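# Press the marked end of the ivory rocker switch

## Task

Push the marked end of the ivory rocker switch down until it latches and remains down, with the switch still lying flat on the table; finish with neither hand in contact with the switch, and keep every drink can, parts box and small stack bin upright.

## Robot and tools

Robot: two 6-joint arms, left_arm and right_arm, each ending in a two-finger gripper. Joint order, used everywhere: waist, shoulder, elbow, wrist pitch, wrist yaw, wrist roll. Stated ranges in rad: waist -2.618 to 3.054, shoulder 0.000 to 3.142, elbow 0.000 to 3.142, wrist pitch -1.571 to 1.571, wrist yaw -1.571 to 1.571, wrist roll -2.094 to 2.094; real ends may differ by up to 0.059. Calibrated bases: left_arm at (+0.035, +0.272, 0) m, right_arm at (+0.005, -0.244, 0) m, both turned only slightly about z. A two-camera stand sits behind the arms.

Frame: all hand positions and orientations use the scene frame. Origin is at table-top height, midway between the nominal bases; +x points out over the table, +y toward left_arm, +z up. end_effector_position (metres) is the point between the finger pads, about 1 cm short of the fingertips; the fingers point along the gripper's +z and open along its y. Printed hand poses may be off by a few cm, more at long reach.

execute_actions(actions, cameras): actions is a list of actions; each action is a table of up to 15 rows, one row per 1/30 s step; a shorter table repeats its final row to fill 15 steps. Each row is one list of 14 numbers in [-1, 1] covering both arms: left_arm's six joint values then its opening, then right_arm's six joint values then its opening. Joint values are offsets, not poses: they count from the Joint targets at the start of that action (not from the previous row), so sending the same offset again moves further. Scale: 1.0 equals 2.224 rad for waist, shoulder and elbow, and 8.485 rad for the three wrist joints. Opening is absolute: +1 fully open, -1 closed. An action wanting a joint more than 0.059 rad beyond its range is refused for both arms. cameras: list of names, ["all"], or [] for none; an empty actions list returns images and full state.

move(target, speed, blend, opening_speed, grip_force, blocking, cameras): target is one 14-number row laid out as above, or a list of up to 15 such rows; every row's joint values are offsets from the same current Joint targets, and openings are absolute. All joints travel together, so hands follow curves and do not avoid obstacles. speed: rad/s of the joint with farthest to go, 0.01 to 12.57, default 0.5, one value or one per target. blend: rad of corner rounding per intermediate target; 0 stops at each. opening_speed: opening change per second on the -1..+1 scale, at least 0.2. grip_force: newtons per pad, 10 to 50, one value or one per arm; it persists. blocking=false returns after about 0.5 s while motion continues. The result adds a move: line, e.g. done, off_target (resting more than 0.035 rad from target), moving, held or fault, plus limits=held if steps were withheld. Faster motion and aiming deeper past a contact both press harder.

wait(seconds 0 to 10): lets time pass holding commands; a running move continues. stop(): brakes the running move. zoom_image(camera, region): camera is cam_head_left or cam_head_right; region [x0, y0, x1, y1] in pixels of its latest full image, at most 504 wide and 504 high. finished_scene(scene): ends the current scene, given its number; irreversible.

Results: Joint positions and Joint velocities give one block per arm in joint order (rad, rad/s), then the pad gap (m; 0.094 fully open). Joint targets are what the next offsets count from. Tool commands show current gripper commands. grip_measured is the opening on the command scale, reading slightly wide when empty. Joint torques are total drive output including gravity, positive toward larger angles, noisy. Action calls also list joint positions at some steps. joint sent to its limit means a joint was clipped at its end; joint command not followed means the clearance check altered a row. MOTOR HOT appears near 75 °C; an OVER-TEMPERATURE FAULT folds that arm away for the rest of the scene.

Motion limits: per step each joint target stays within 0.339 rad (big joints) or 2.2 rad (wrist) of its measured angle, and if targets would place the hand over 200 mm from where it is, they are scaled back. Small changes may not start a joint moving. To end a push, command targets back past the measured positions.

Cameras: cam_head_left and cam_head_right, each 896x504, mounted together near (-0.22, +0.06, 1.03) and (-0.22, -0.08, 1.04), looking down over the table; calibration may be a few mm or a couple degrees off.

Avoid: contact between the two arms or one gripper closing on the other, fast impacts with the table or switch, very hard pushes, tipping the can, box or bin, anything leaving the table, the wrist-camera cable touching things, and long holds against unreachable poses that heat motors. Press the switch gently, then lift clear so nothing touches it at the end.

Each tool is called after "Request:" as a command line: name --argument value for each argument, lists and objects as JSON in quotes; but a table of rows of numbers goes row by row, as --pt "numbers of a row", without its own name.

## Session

Request:
execute_actions --actions '[]'

Scene clock: 0.00 s.
left_arm: end_effector_position=(+0.4384, +0.2535, +0.1110) grip_measured=+1.000 end_effector_quat_wxyz=(+0.579, +0.028, +0.810, -0.084) | right_arm: end_effector_position=(+0.3956, -0.2768, +0.0802) grip_measured=+1.000 end_effector_quat_wxyz=(+0.559, +0.035, +0.828, +0.021)
Joint positions: left_arm=[0.065 1.514 0.411 0.774 0.215 -0.036 0.094] | right_arm=[-0.117 1.567 0.353 0.827 -0.132 0.026 0.094]
Joint velocities: within noise
Joint torques (N m): no reading
Heat: left arm: 25 °C; right arm: 30 °C.
Joint targets: left_arm=[0.065 1.504 0.421 0.784 0.216 -0.036] | right_arm=[-0.117 1.560 0.360 0.835 -0.133 0.026]
Tool commands: left_gripper/opening=+1.0 right_gripper/opening=+1.0

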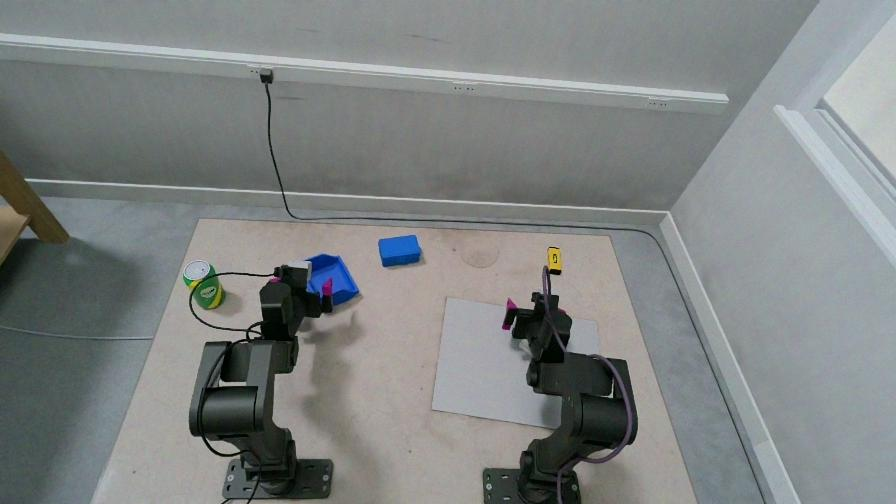

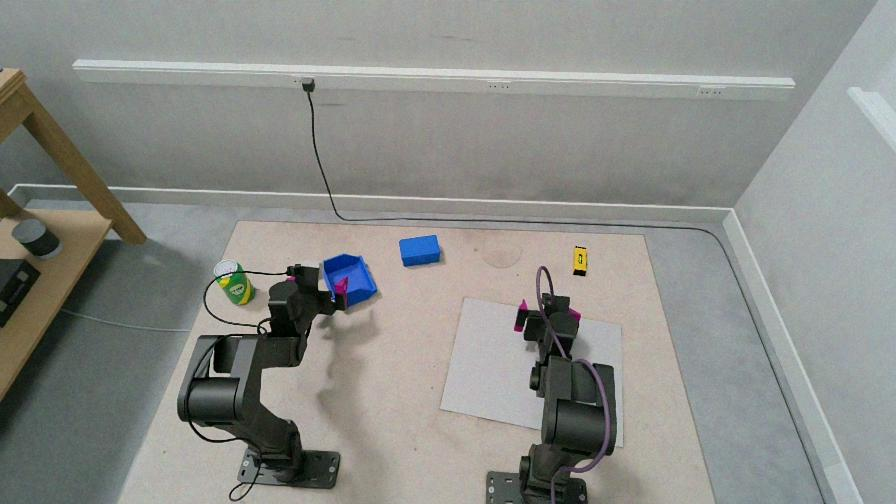

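Request:
move --target '[0, 0, 0, 0, 0, 0, 1, 0.255, -0.2293, 0.2653, -0.0984, 0.0157, -0.0031, -1]' --speed 0.8 --opening_speed 1.5 --cameras '["cam_head_left", "cam_head_right"]'

Scene clock: 3.93 s.
left_arm: end_effector_position=(+0.4384, +0.2535, +0.1110) grip_measured=+1.000 end_effector_quat_wxyz=(+0.579, +0.028, +0.810, -0.084) | right_arm: end_effector_position=(+0.3593, -0.0842, +0.3437) grip_measured=-0.996 end_effector_quat_wxyz=(+0.645, -0.157, +0.734, +0.141)
Joint positions: left_arm=[0.065 1.514 0.411 0.774 0.215 -0.036 0.094] | right_arm=[0.446 1.054 0.923 0.003 -0.009 0.004 0]
Joint torques (N m): left_arm=[-0.09 -5.3 7.39 2.25 0.11 -0.03] | right_arm=[0.36 -2.32 10.28 2.07 0.11 -0.06]
Heat: left arm: 26 °C; right arm: 31 °C.
Joint targets: left_arm=[0.065 1.504 0.421 0.784 0.216 -0.036] | right_arm=[0.450 1.050 0.950 0.000 0.000 -0.001]
move: done

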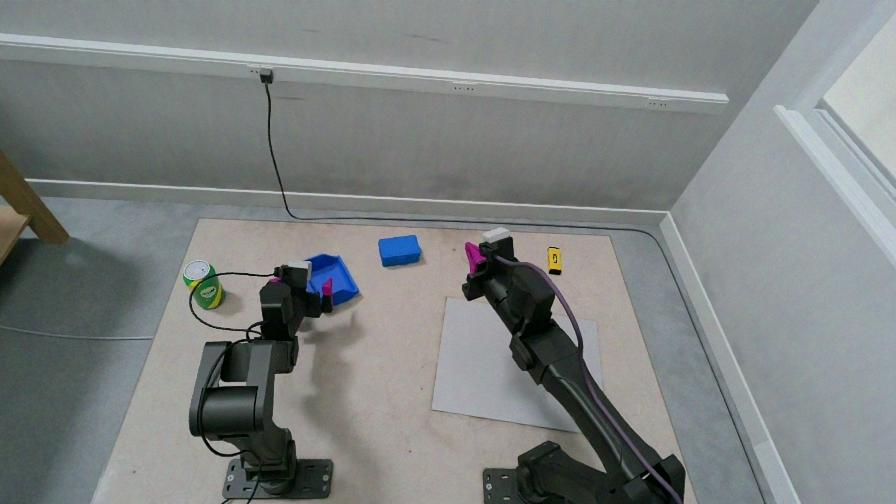

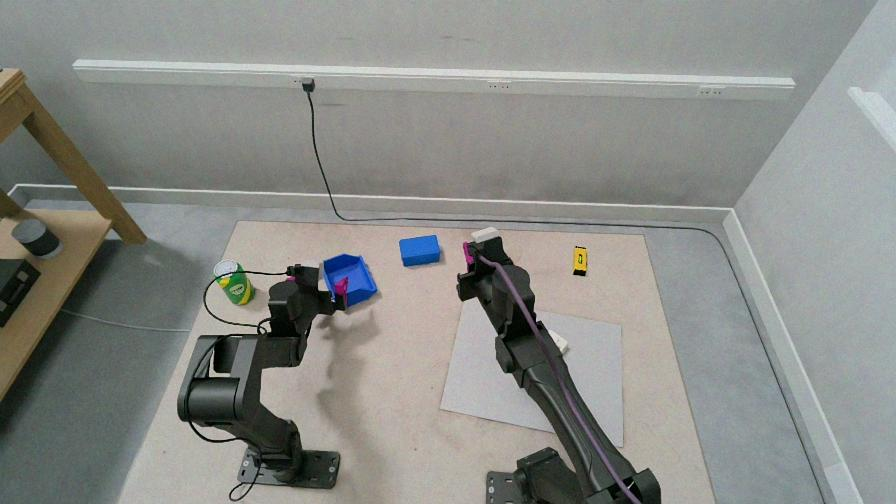

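Request:
move --target '[0, 0, 0, 0, 0, 0, 1, -0.4047, 0, 0, 0, 0, 0, -1]' --speed 1.0 --cameras '["cam_head_left", "cam_head_right"]'

Request:
zoom_image --camera "cam_head_left" --region '[510, 320, 570, 370]'

Request:
zoom_image --camera "cam_head_right" --region '[525, 315, 585, 365]'

Scene clock: 8.30 s.
left_arm: end_effector_position=(+0.4384, +0.2535, +0.1110) grip_measured=+1.000 end_effector_quat_wxyz=(+0.579, +0.028, +0.810, -0.084) | right_arm: end_effector_position=(+0.3508, -0.4213, +0.3435) grip_measured=-0.997 end_effector_quat_wxyz=(+0.642, +0.178, +0.730, -0.155)
Joint positions: left_arm=[0.065 1.514 0.411 0.774 0.215 -0.036 0.094] | right_arm=[-0.446 1.054 0.923 0.003 -0.001 0.002 0]
Joint torques (N m): left_arm=[-0.02 -5.26 7.25 2.23 0.08 -0.02] | right_arm=[-0.32 -2.33 10.29 2.08 0 -0.05]
Heat: left arm: 26 °C; right arm: 31 °C.
Joint targets: left_arm=[0.065 1.504 0.421 0.784 0.216 -0.036] | right_arm=[-0.450 1.050 0.950 0.000 0.000 0.000]
move: done

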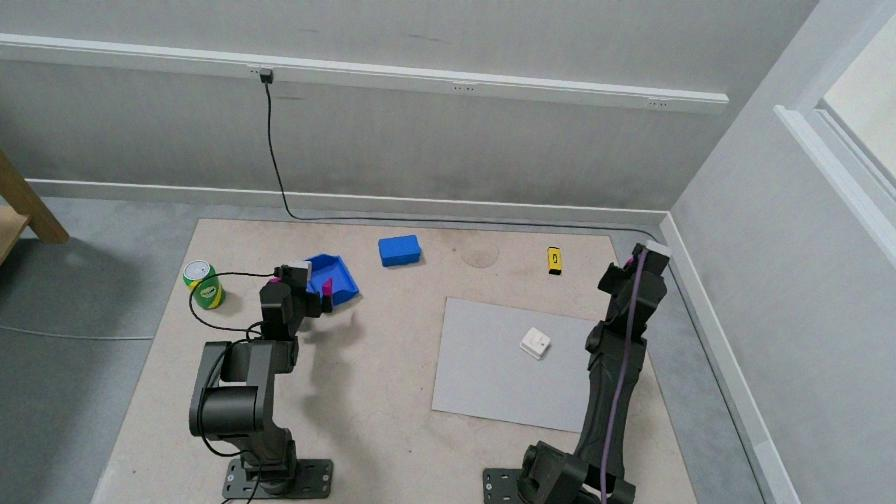

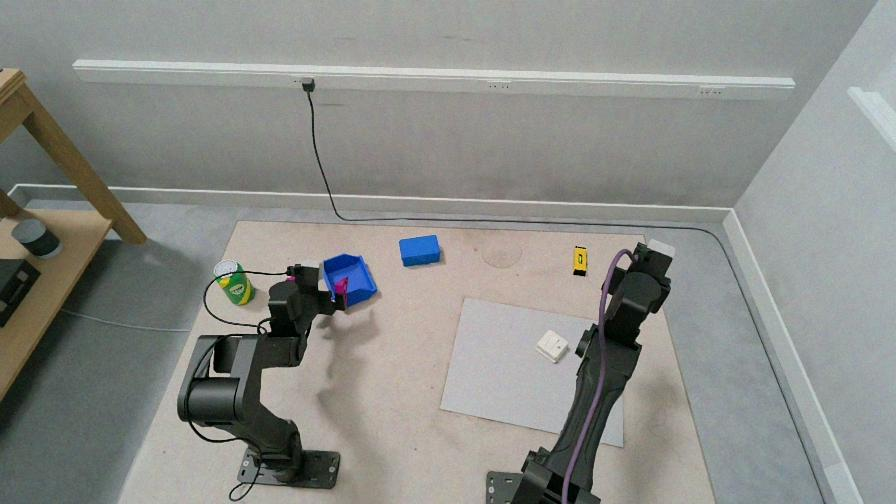

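Scaled by 8.400 from the camera's 896x504 image, which has a finer 1280x720 frame.

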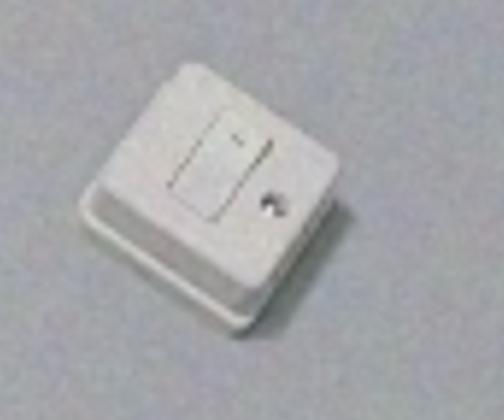

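Scaled by 8.400 from the camera's 896x504 image, which has a finer 1280x720 frame.

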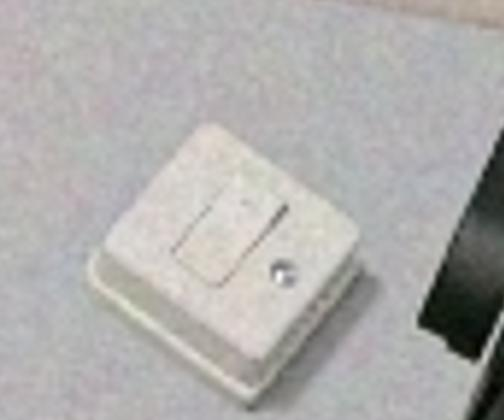

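Request:
move --pt "0 0 0 0 0 0 1 0.125 0.2968 0.1933 -0.1355 0 -0.1283 -1" --pt "0 0 0 0 0 0 1 0.1264 0.3422 0.1538 -0.1222 0 -0.1283 -1" --speed '[1.0, 0.4]' --blend 0.05 --cameras '["cam_head_left", "cam_head_right"]'

Request:
zoom_image --camera "cam_head_left" --region '[500, 310, 570, 380]'

Request:
zoom_image --camera "cam_head_right" --region '[520, 310, 590, 380]'

Scene clock: 17.70 s.
left_arm: end_effector_position=(+0.4384, +0.2535, +0.1110) grip_measured=+1.000 end_effector_quat_wxyz=(+0.579, +0.028, +0.810, -0.084) | right_arm: end_effector_position=(+0.3301, -0.3102, +0.0628) grip_measured=-0.997 end_effector_quat_wxyz=(+0.013, -0.425, +0.905, -0.010)
Joint positions: left_arm=[0.065 1.514 0.411 0.774 0.215 -0.036 0.094] | right_arm=[-0.174 1.799 1.308 -1.047 0 -1.082 0]
Joint torques (N m): left_arm=[-0.01 -5.22 7.25 2.25 0.08 -0.04] | right_arm=[0.46 -6.2 5.07 0.47 0 -0.09]
Heat: left arm: 28 °C; right arm: 32 °C.
Joint targets: left_arm=[0.065 1.504 0.421 0.784 0.216 -0.036] | right_arm=[-0.169 1.811 1.292 -1.036 0.000 -1.089]
move: done

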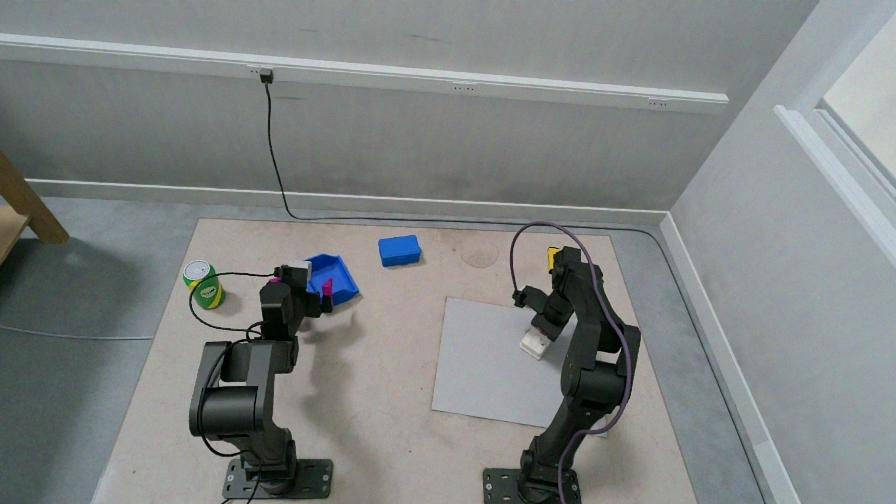

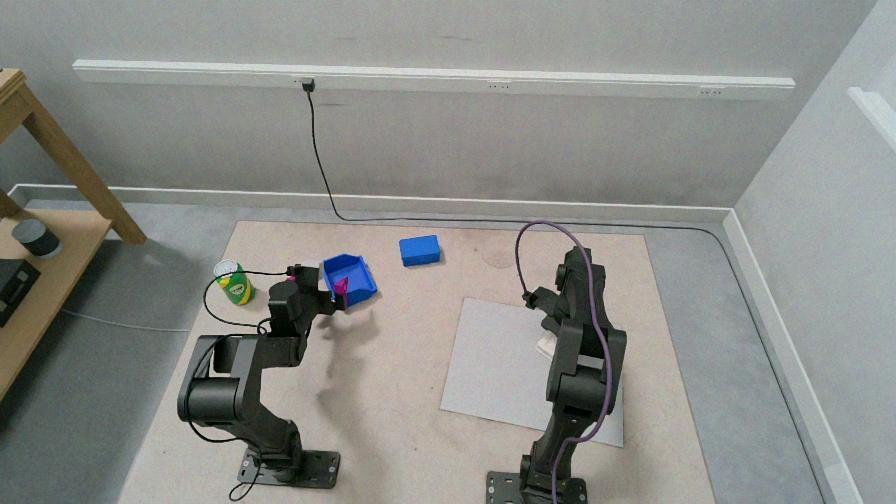

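Scaled by 7.200 from the camera's 896x504 image, which has a finer 1280x720 frame.

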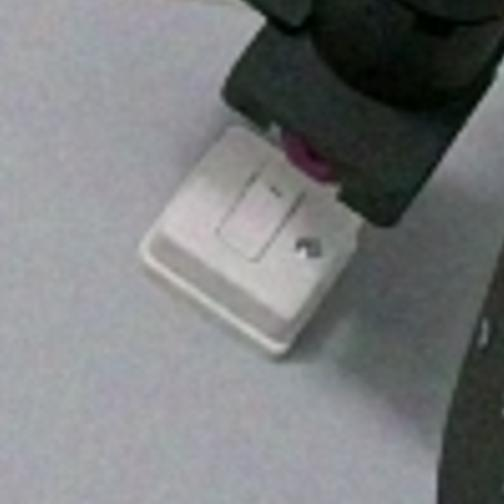

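Scaled by 7.200 from the camera's 896x504 image, which has a finer 1280x720 frame.

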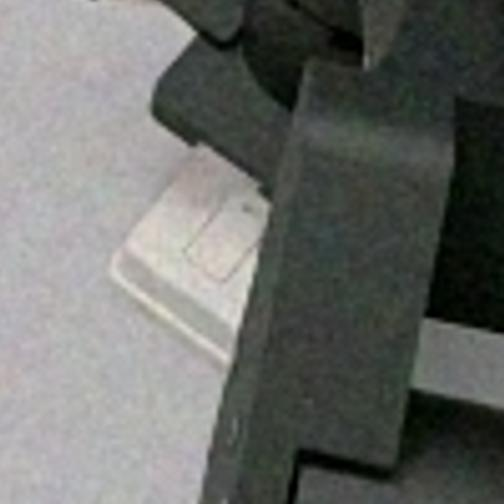

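Request:
move --pt "0 0 0 0 0 0 1 0 0.0211 -0.0252 0.0110 0 0 -1" --pt "0 0 0 0 0 0 1 0 -0.0274 0.0486 -0.0017 0 0 -1" --speed '[0.12, 0.5]' --cameras '["cam_head_left", "cam_head_right"]'

Request:
zoom_image --camera "cam_head_left" --region '[510, 320, 570, 370]'

Scene clock: 26.07 s.
left_arm: end_effector_position=(+0.4384, +0.2535, +0.1110) grip_measured=+1.000 end_effector_quat_wxyz=(+0.579, +0.028, +0.810, -0.084) | right_arm: end_effector_position=(+0.3538, -0.3151, +0.0903) grip_measured=-0.997 end_effector_quat_wxyz=(+0.056, -0.425, +0.903, -0.042)
Joint positions: left_arm=[0.065 1.514 0.411 0.774 0.215 -0.036 0.094] | right_arm=[-0.174 1.77 1.375 -1.036 0 -1.083 0]
Joint torques (N m): left_arm=[-0.05 -5.29 7.27 2.23 0.08 -0.02] | right_arm=[0.44 -8.51 8.8 0.51 0.01 -0.08]
Heat: left arm: 29 °C; right arm: 32 °C.
Joint targets: left_arm=[0.065 1.504 0.421 0.784 0.216 -0.036] | right_arm=[-0.169 1.750 1.400 -1.051 0.000 -1.089]
move: done

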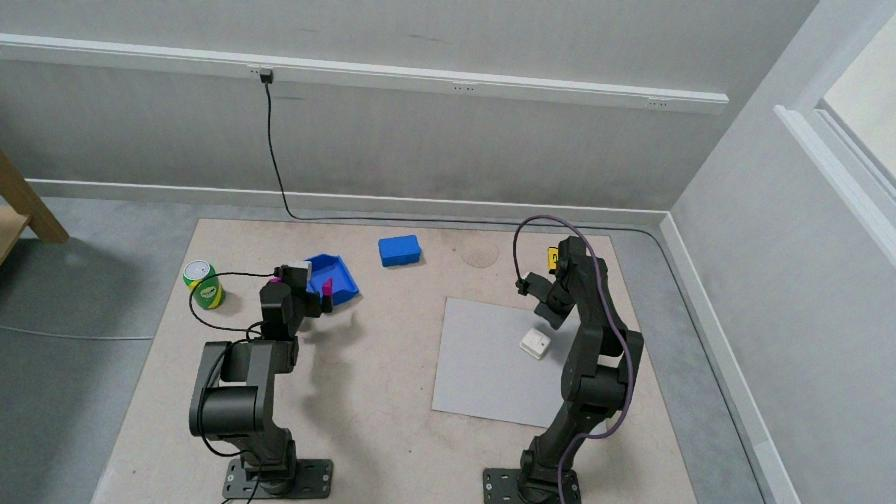

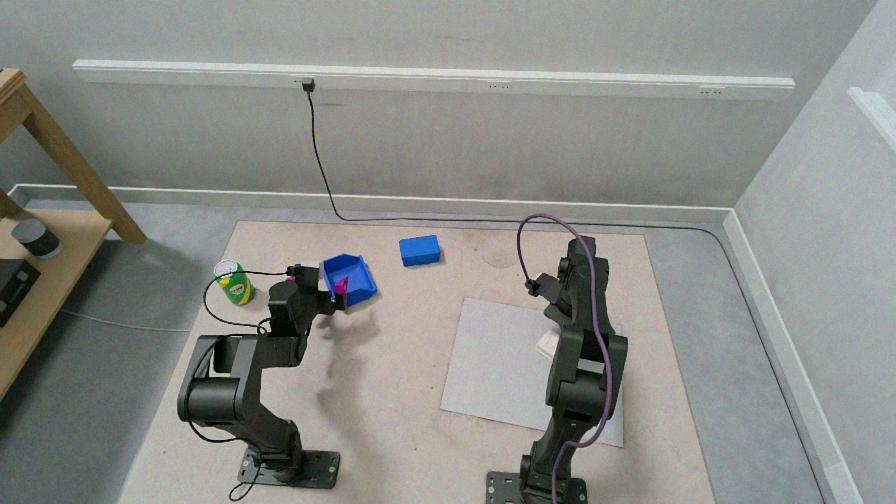

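Scaled by 8.400 from the camera's 896x504 image, which has a finer 1280x720 frame.

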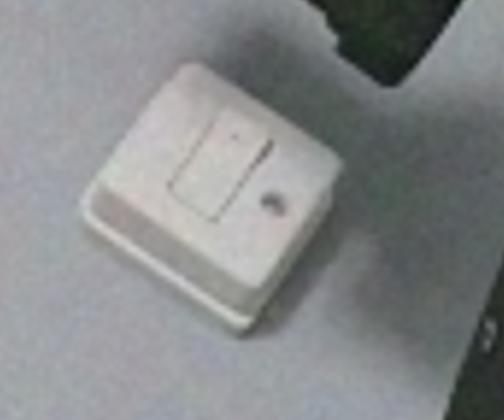

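Request:
move --target '[0, 0, 0, 0, 0, 0, 1, 0, 0.0486, -0.0737, 0.0128, 0, 0, -1]' --speed 0.2 --cameras '["cam_head_left"]'

Request:
zoom_image --camera "cam_head_left" --region '[510, 320, 570, 370]'

Scene clock: 28.50 s.
left_arm: end_effector_position=(+0.4384, +0.2535, +0.1110) grip_measured=+1.000 end_effector_quat_wxyz=(+0.579, +0.028, +0.810, -0.084) | right_arm: end_effector_position=(+0.3331, -0.3109, +0.0401) grip_measured=-0.997 end_effector_quat_wxyz=(+0.013, -0.426, +0.905, -0.010)
Joint positions: left_arm=[0.065 1.514 0.411 0.774 0.215 -0.036 0.094] | right_arm=[-0.174 1.836 1.26 -0.964 0 -1.083 0]
Joint torques (N m): left_arm=[-0.02 -5.3 7.36 2.24 0.06 -0.03] | right_arm=[0.46 -5.65 4.3 0.64 0 -0.07]
Heat: left arm: 29 °C; right arm: 32 °C.
Joint targets: left_arm=[0.065 1.504 0.421 0.784 0.216 -0.036] | right_arm=[-0.169 1.858 1.236 -0.943 0.000 -1.089]
move: done
Images, in order (width x height): cam_head_left 896x504.

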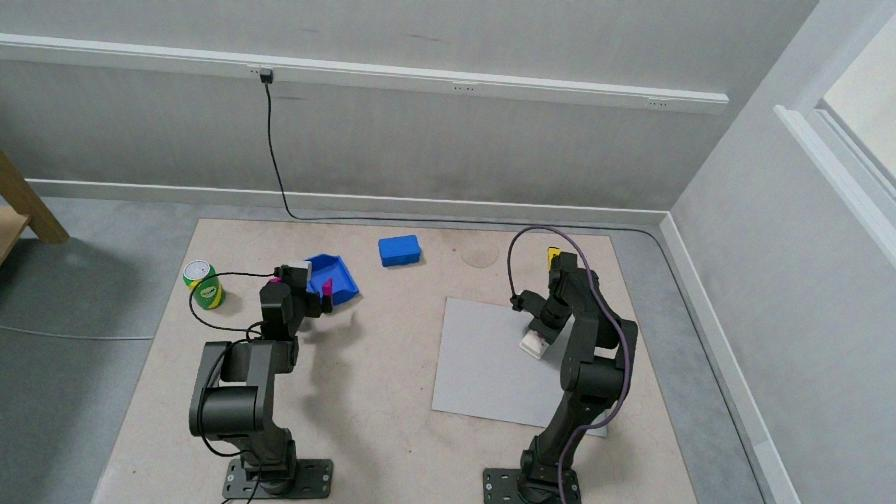

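Scaled by 8.400 from the camera's 896x504 image, which has a finer 1280x720 frame.

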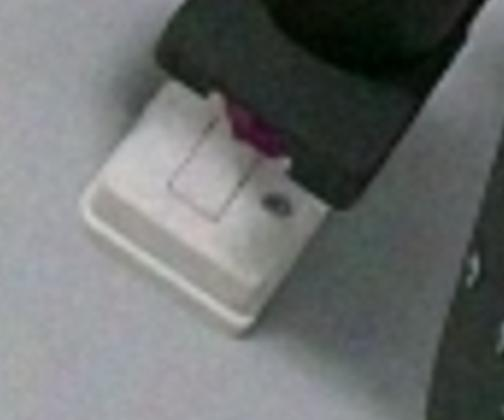

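Request:
move --target '[0, 0, 0, 0, 0, 0, 1, 0, 0.0040, -0.0094, 0.0035, 0, 0, -1]' --speed 0.06 --cameras '["cam_head_left"]'

Request:
zoom_image --camera "cam_head_left" --region '[510, 320, 570, 370]'

Scene clock: 31.30 s.
left_arm: end_effector_position=(+0.4384, +0.2535, +0.1110) grip_measured=+1.000 end_effector_quat_wxyz=(+0.579, +0.028, +0.810, -0.084) | right_arm: end_effector_position=(+0.3338, -0.3112, +0.0360) grip_measured=-0.997 end_effector_quat_wxyz=(+0.015, -0.426, +0.905, -0.012)
Joint positions: left_arm=[0.065 1.514 0.411 0.774 0.215 -0.036 0.094] | right_arm=[-0.174 1.839 1.247 -0.941 0.001 -1.083 0]
Joint torques (N m): left_arm=[-0.02 -5.26 7.31 2.22 0.1 -0.04] | right_arm=[0.44 -5.23 3.7 0.73 -0.01 -0.08]
Heat: left arm: 30 °C; right arm: 32 °C.
Joint targets: left_arm=[0.065 1.504 0.421 0.784 0.216 -0.036] | right_arm=[-0.169 1.867 1.215 -0.913 0.000 -1.089]
move: done
Images, in order (width x height): cam_head_left 896x504.

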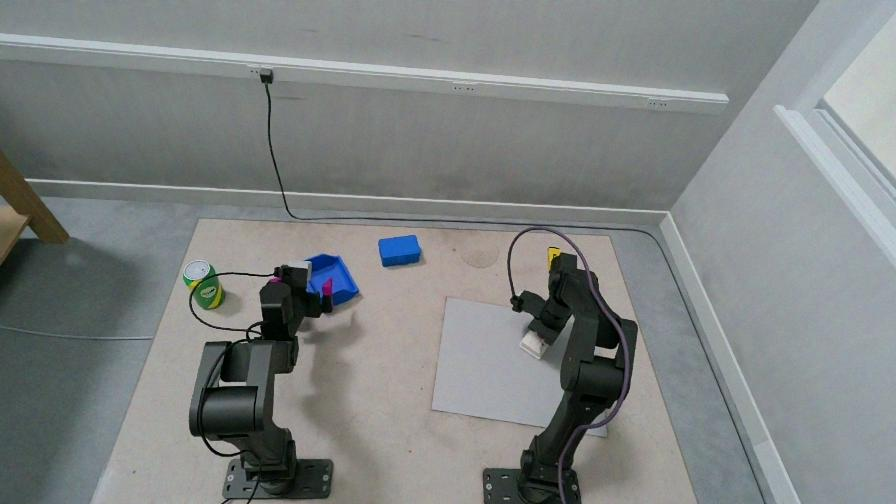

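Scaled by 8.400 from the camera's 896x504 image, which has a finer 1280x720 frame.

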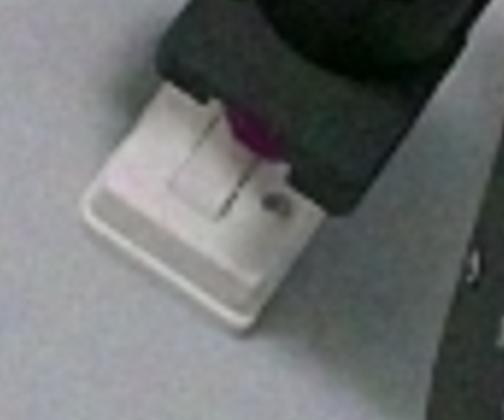

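Request:
move --target '[0, 0, 0, 0, 0, 0, 1, 0, -0.0526, 0.0832, -0.0163, 0, 0, -1]' --speed 0.5 --cameras '["cam_head_left"]'

Request:
zoom_image --camera "cam_head_left" --region '[510, 320, 570, 370]'

Scene clock: 33.73 s.
left_arm: end_effector_position=(+0.4384, +0.2535, +0.1110) grip_measured=+1.000 end_effector_quat_wxyz=(+0.579, +0.028, +0.810, -0.084) | right_arm: end_effector_position=(+0.3538, -0.3153, +0.0907) grip_measured=-0.997 end_effector_quat_wxyz=(+0.056, -0.425, +0.903, -0.043)
Joint positions: left_arm=[0.065 1.514 0.411 0.774 0.215 -0.036 0.094] | right_arm=[-0.174 1.77 1.376 -1.036 0.001 -1.083 0]
Joint torques (N m): left_arm=[0.01 -5.29 7.39 2.23 0.08 -0.02] | right_arm=[0.44 -8.47 8.77 0.48 -0.01 -0.08]
Heat: left arm: 30 °C; right arm: 32 °C.
Joint targets: left_arm=[0.065 1.504 0.421 0.784 0.216 -0.036] | right_arm=[-0.169 1.750 1.400 -1.051 0.000 -1.089]
move: done
Images, in order (width x height): cam_head_left 896x504.

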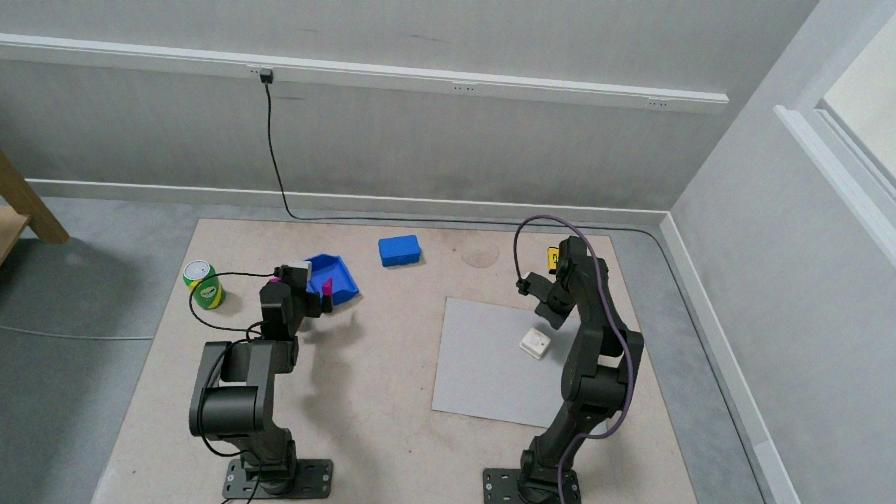

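Scaled by 8.400 from the camera's 896x504 image, which has a finer 1280x720 frame.

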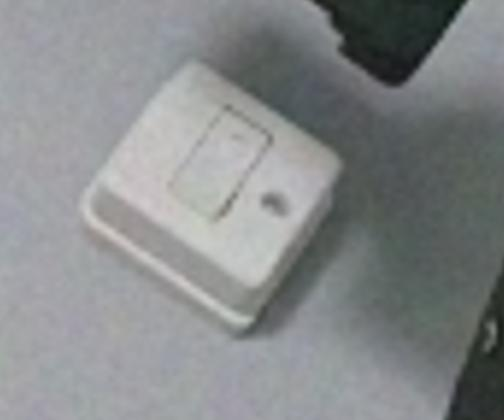

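Request:
finished_scene --scene 2

The scene is finished: the task was done.


## Next scene

The same job, from a new start.

Request:
execute_actions --actions '[]'

Scene clock: 0.00 s.
left_arm: end_effector_position=(+0.4273, +0.2847, +0.1115) grip_measured=+1.000 end_effector_quat_wxyz=(+0.604, -0.041, +0.796, +0.012) | right_arm: end_effector_position=(+0.4166, -0.2796, +0.1147) grip_measured=+1.000 end_effector_quat_wxyz=(+0.620, +0.064, +0.780, -0.054)
Joint positions: left_arm=[0.015 1.501 0.327 0.9 -0.072 -0.052 0.094] | right_arm=[-0.001 1.617 0.385 1.002 0.134 0.026 0.094]
Joint velocities: within noise
Joint torques (N m): no reading
Heat: left arm: 25 °C; right arm: 29 °C.
Joint targets: left_arm=[0.015 1.492 0.336 0.909 -0.072 -0.052] | right_arm=[-0.001 1.609 0.393 1.009 0.134 0.026]
Tool commands: left_gripper/opening=+1.0 right_gripper/opening=+1.0

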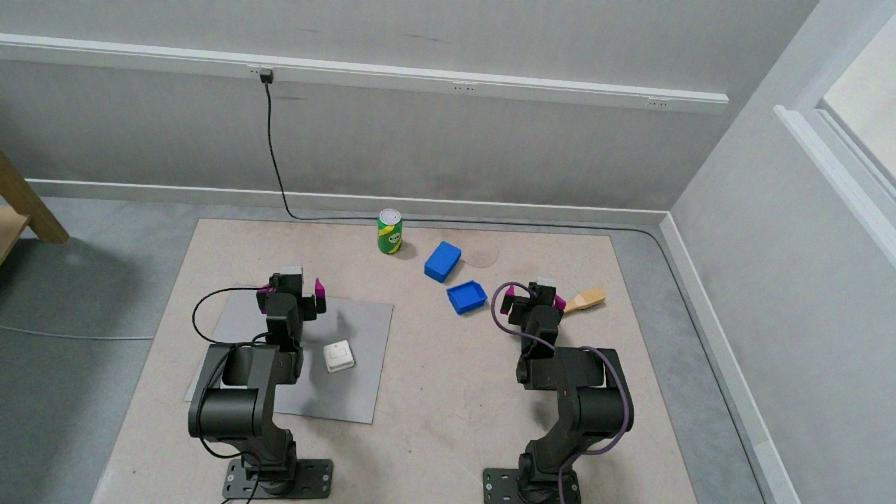

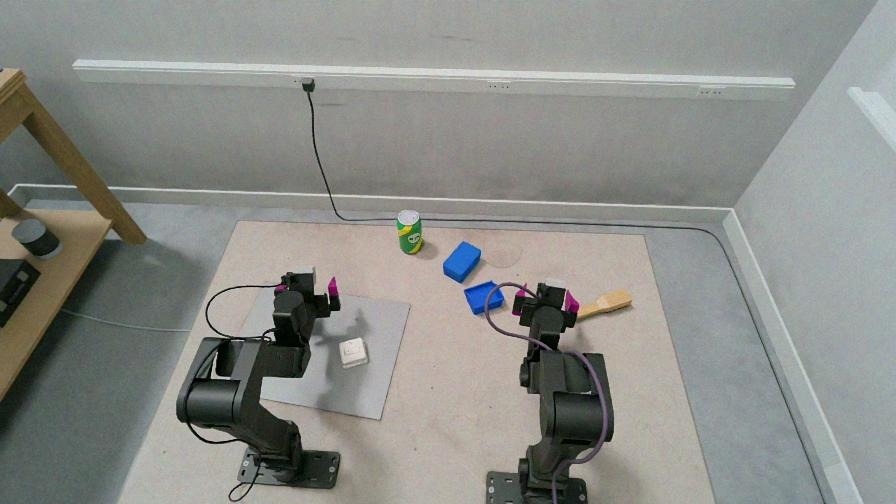

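The switch is visible right away.

Request:
zoom_image --camera "cam_head_left" --region '[310, 330, 370, 380]'

Request:
zoom_image --camera "cam_head_right" --region '[325, 325, 385, 375]'

Scaled by 8.400 from the camera's 896x504 image, which has a finer 1280x720 frame.

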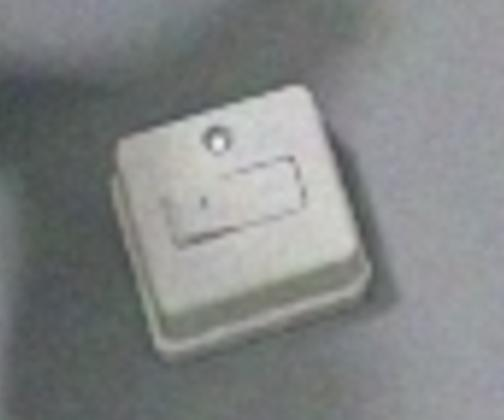

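Scaled by 8.400 from the camera's 896x504 image, which has a finer 1280x720 frame.

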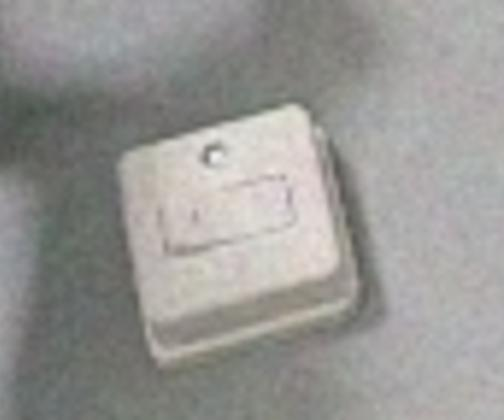

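Request:
move --pt "-0.0517 -0.1987 0.2761 -0.1307 0.0085 -0.0292 -1 0 0 0 0 0 0 1" --pt "-0.1357 -0.0189 0.3525 -0.2368 0.0085 -0.0667 -1 0 0 0 0 0 0 1" --pt "-0.1357 0.0225 0.2932 -0.2252 0.0085 -0.0667 -1 0 0 0 0 0 0 1" --speed '[1.2, 1.0, 0.4]' --blend '[0.2, 0.05, 0]' --opening_speed 1.5 --cameras '["cam_head_left", "cam_head_right"]'

Request:
zoom_image --camera "cam_head_left" --region '[310, 320, 370, 380]'

Request:
zoom_image --camera "cam_head_right" --region '[325, 320, 385, 380]'

Scene clock: 12.97 s.
left_arm: end_effector_position=(+0.2763, +0.1992, +0.0545) grip_measured=-0.995 end_effector_quat_wxyz=(+0.003, -0.153, +0.988, +0.001) | right_arm: end_effector_position=(+0.4166, -0.2796, +0.1147) grip_measured=+1.000 end_effector_quat_wxyz=(+0.620, +0.064, +0.780, -0.054)
Joint positions: left_arm=[-0.281 1.538 0.986 -1.015 -0.004 -0.607 0] | right_arm=[-0.001 1.617 0.385 1.002 0.134 0.026 0.094]
Joint torques (N m): left_arm=[-0.58 -4.71 6.65 0.67 0.03 -0.18] | right_arm=[-0.01 -5.31 5.97 2.15 0.01 -0.03]
Heat: left arm: 26 °C; right arm: 30 °C.
Joint targets: left_arm=[-0.287 1.542 0.988 -1.001 0.000 -0.619] | right_arm=[-0.001 1.609 0.393 1.009 0.134 0.026]
move: done

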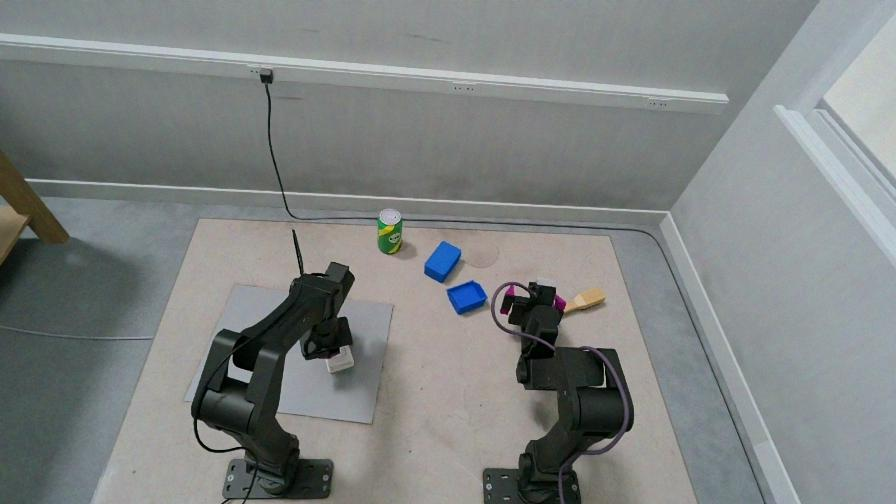

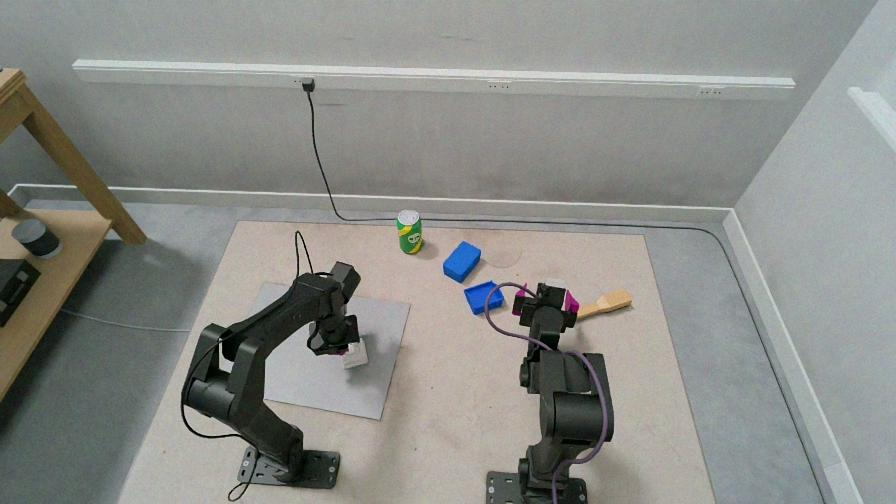

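Scaled by 8.400 from the camera's 896x504 image, which has a finer 1280x720 frame.

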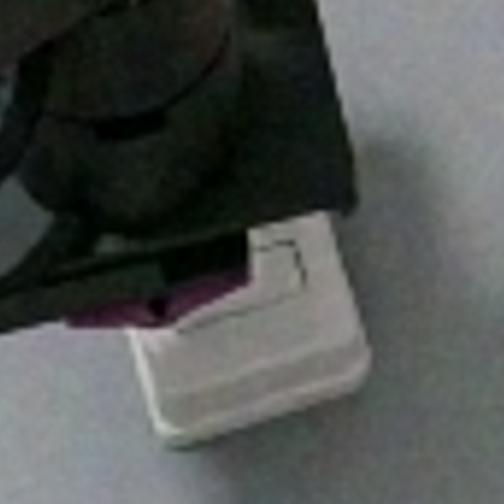

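Scaled by 8.400 from the camera's 896x504 image, which has a finer 1280x720 frame.

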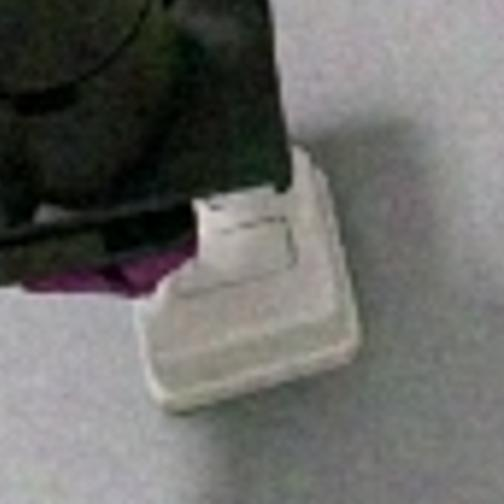

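Request:
move --pt "-0.0099 0.0099 0.0009 0.0029 0 0 -1 0 0 0 0 0 0 1" --pt "-0.0099 0.0279 -0.0294 0.0151 0 0 -1 0 0 0 0 0 0 1" --speed '[0.2, 0.12]' --cameras '["cam_head_left", "cam_head_right"]'

Request:
zoom_image --camera "cam_head_left" --region '[310, 330, 370, 380]'

Request:
zoom_image --camera "cam_head_right" --region '[325, 325, 385, 375]'

Scene clock: 24.03 s.
left_arm: end_effector_position=(+0.2813, +0.1918, +0.0364) grip_measured=-0.995 end_effector_quat_wxyz=(+0.009, -0.143, +0.990, -0.002) | right_arm: end_effector_position=(+0.4166, -0.2796, +0.1147) grip_measured=+1.000 end_effector_quat_wxyz=(+0.620, +0.064, +0.780, -0.054)
Joint positions: left_arm=[-0.303 1.576 0.947 -0.924 -0.004 -0.608 0] | right_arm=[-0.001 1.617 0.385 1.002 0.134 0.026 0.094]
Joint torques (N m): left_arm=[-0.51 -3.1 4.07 1.08 0.04 -0.16] | right_arm=[-0.02 -5.33 5.96 2.15 0.01 -0.03]
Heat: left arm: 26 °C; right arm: 31 °C.
Joint targets: left_arm=[-0.309 1.604 0.923 -0.873 0.000 -0.619] | right_arm=[-0.001 1.609 0.393 1.009 0.134 0.026]
move: off_target (left_arm); left_arm: the wrist pitch is farthest, 0.051 rad from its target

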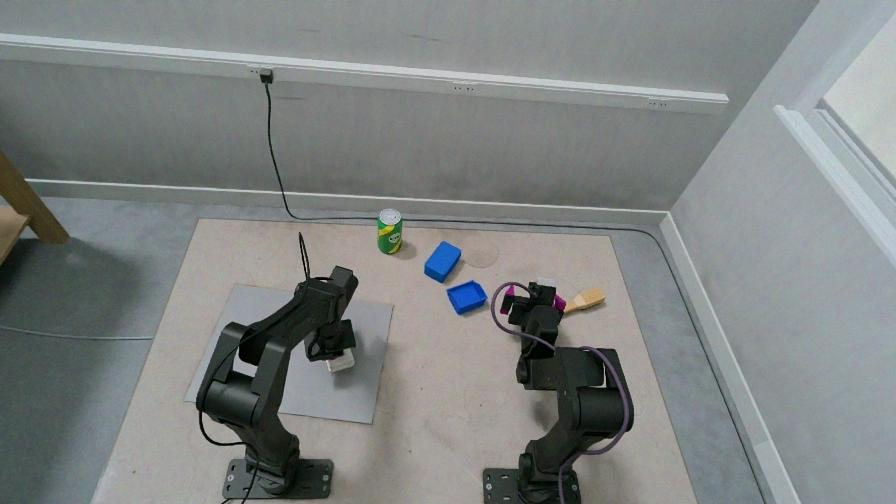

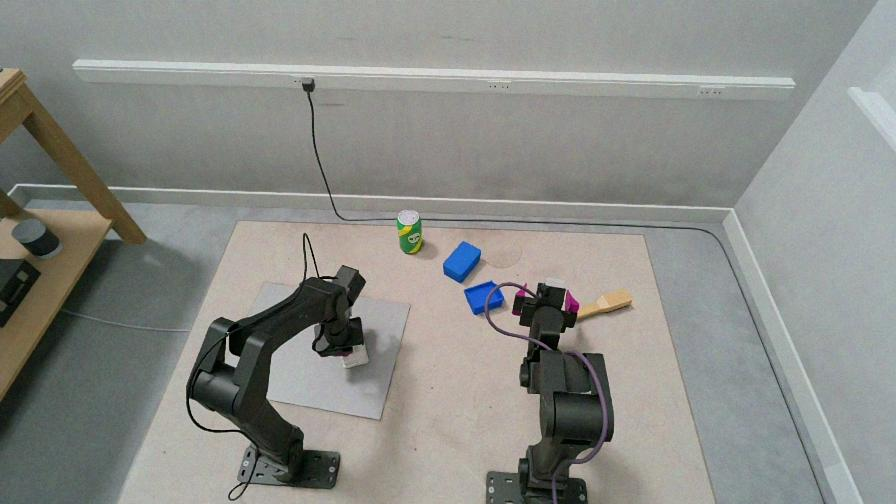

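Scaled by 8.400 from the camera's 896x504 image, which has a finer 1280x720 frame.

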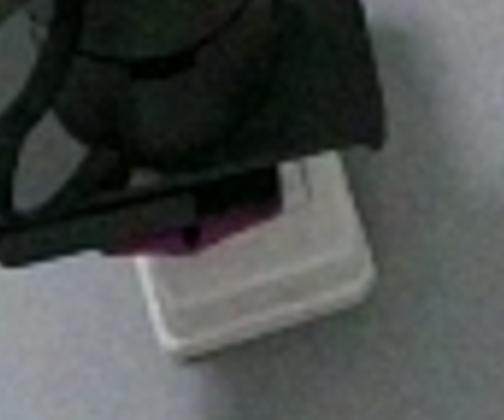

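Scaled by 8.400 from the camera's 896x504 image, which has a finer 1280x720 frame.

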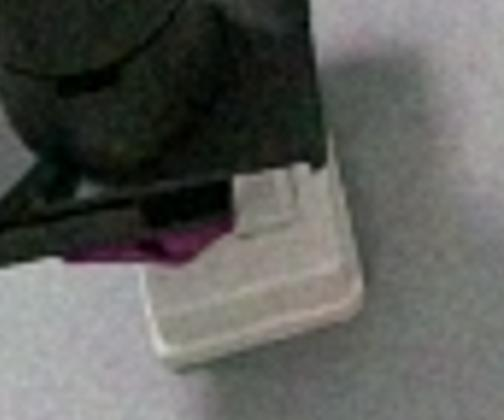

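Request:
move --pt "0 -0.0558 0.0796 -0.0150 0 0 -1 0 0 0 0 0 0 1" --pt "0.12 -0.0758 0.0846 -0.0150 0 0 -1 0 0 0 0 0 0 1" --speed 0.6 --blend '[0.05, 0]' --cameras '["cam_head_left", "cam_head_right"]'

Request:
zoom_image --camera "cam_head_left" --region '[310, 330, 370, 380]'

Request:
zoom_image --camera "cam_head_right" --region '[325, 325, 385, 375]'

Scene clock: 30.50 s.
left_arm: end_effector_position=(+0.3260, +0.2543, +0.1008) grip_measured=-0.995 end_effector_quat_wxyz=(+0.093, -0.268, +0.958, -0.033) | right_arm: end_effector_position=(+0.4166, -0.2796, +0.1147) grip_measured=+1.000 end_effector_quat_wxyz=(+0.620, +0.064, +0.780, -0.054)
Joint positions: left_arm=[-0.045 1.467 1.089 -0.994 0.002 -0.608 0] | right_arm=[-0.001 1.617 0.385 1.002 0.134 0.026 0.094]
Joint torques (N m): left_arm=[0.2 -7.47 9.17 0.82 -0.02 -0.14] | right_arm=[-0.01 -5.31 5.98 2.14 0.02 -0.03]
Heat: left arm: 26 °C; right arm: 32 °C.
Joint targets: left_arm=[-0.042 1.435 1.111 -1.001 0.000 -0.618] | right_arm=[-0.001 1.609 0.393 1.009 0.134 0.026]
move: done

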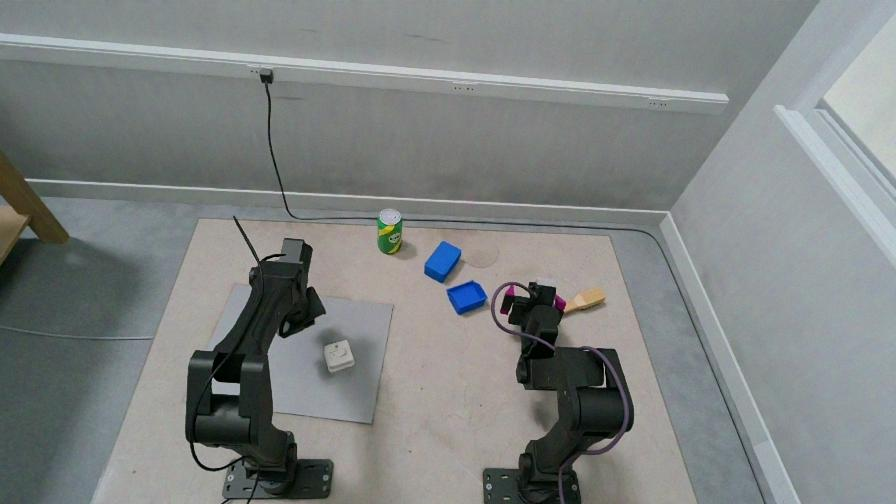

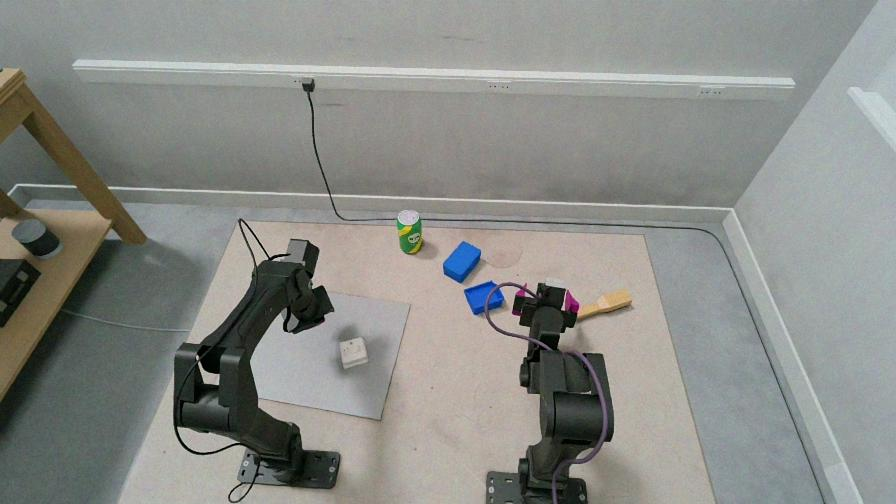

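Scaled by 8.400 from the camera's 896x504 image, which has a finer 1280x720 frame.

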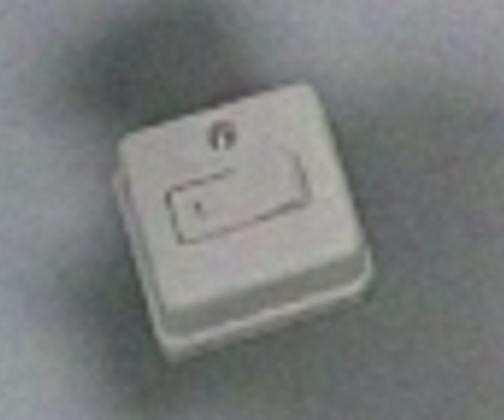

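Scaled by 8.400 from the camera's 896x504 image, which has a finer 1280x720 frame.

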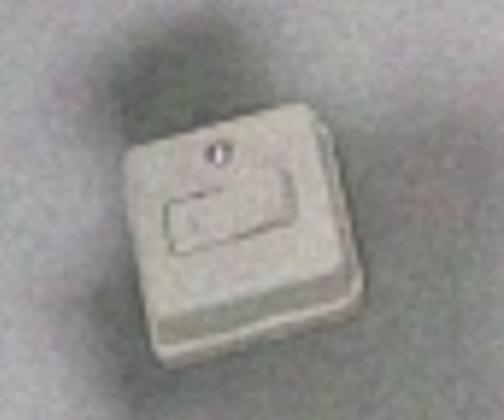

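Request:
finished_scene --scene 3

The scene is finished: the task was done.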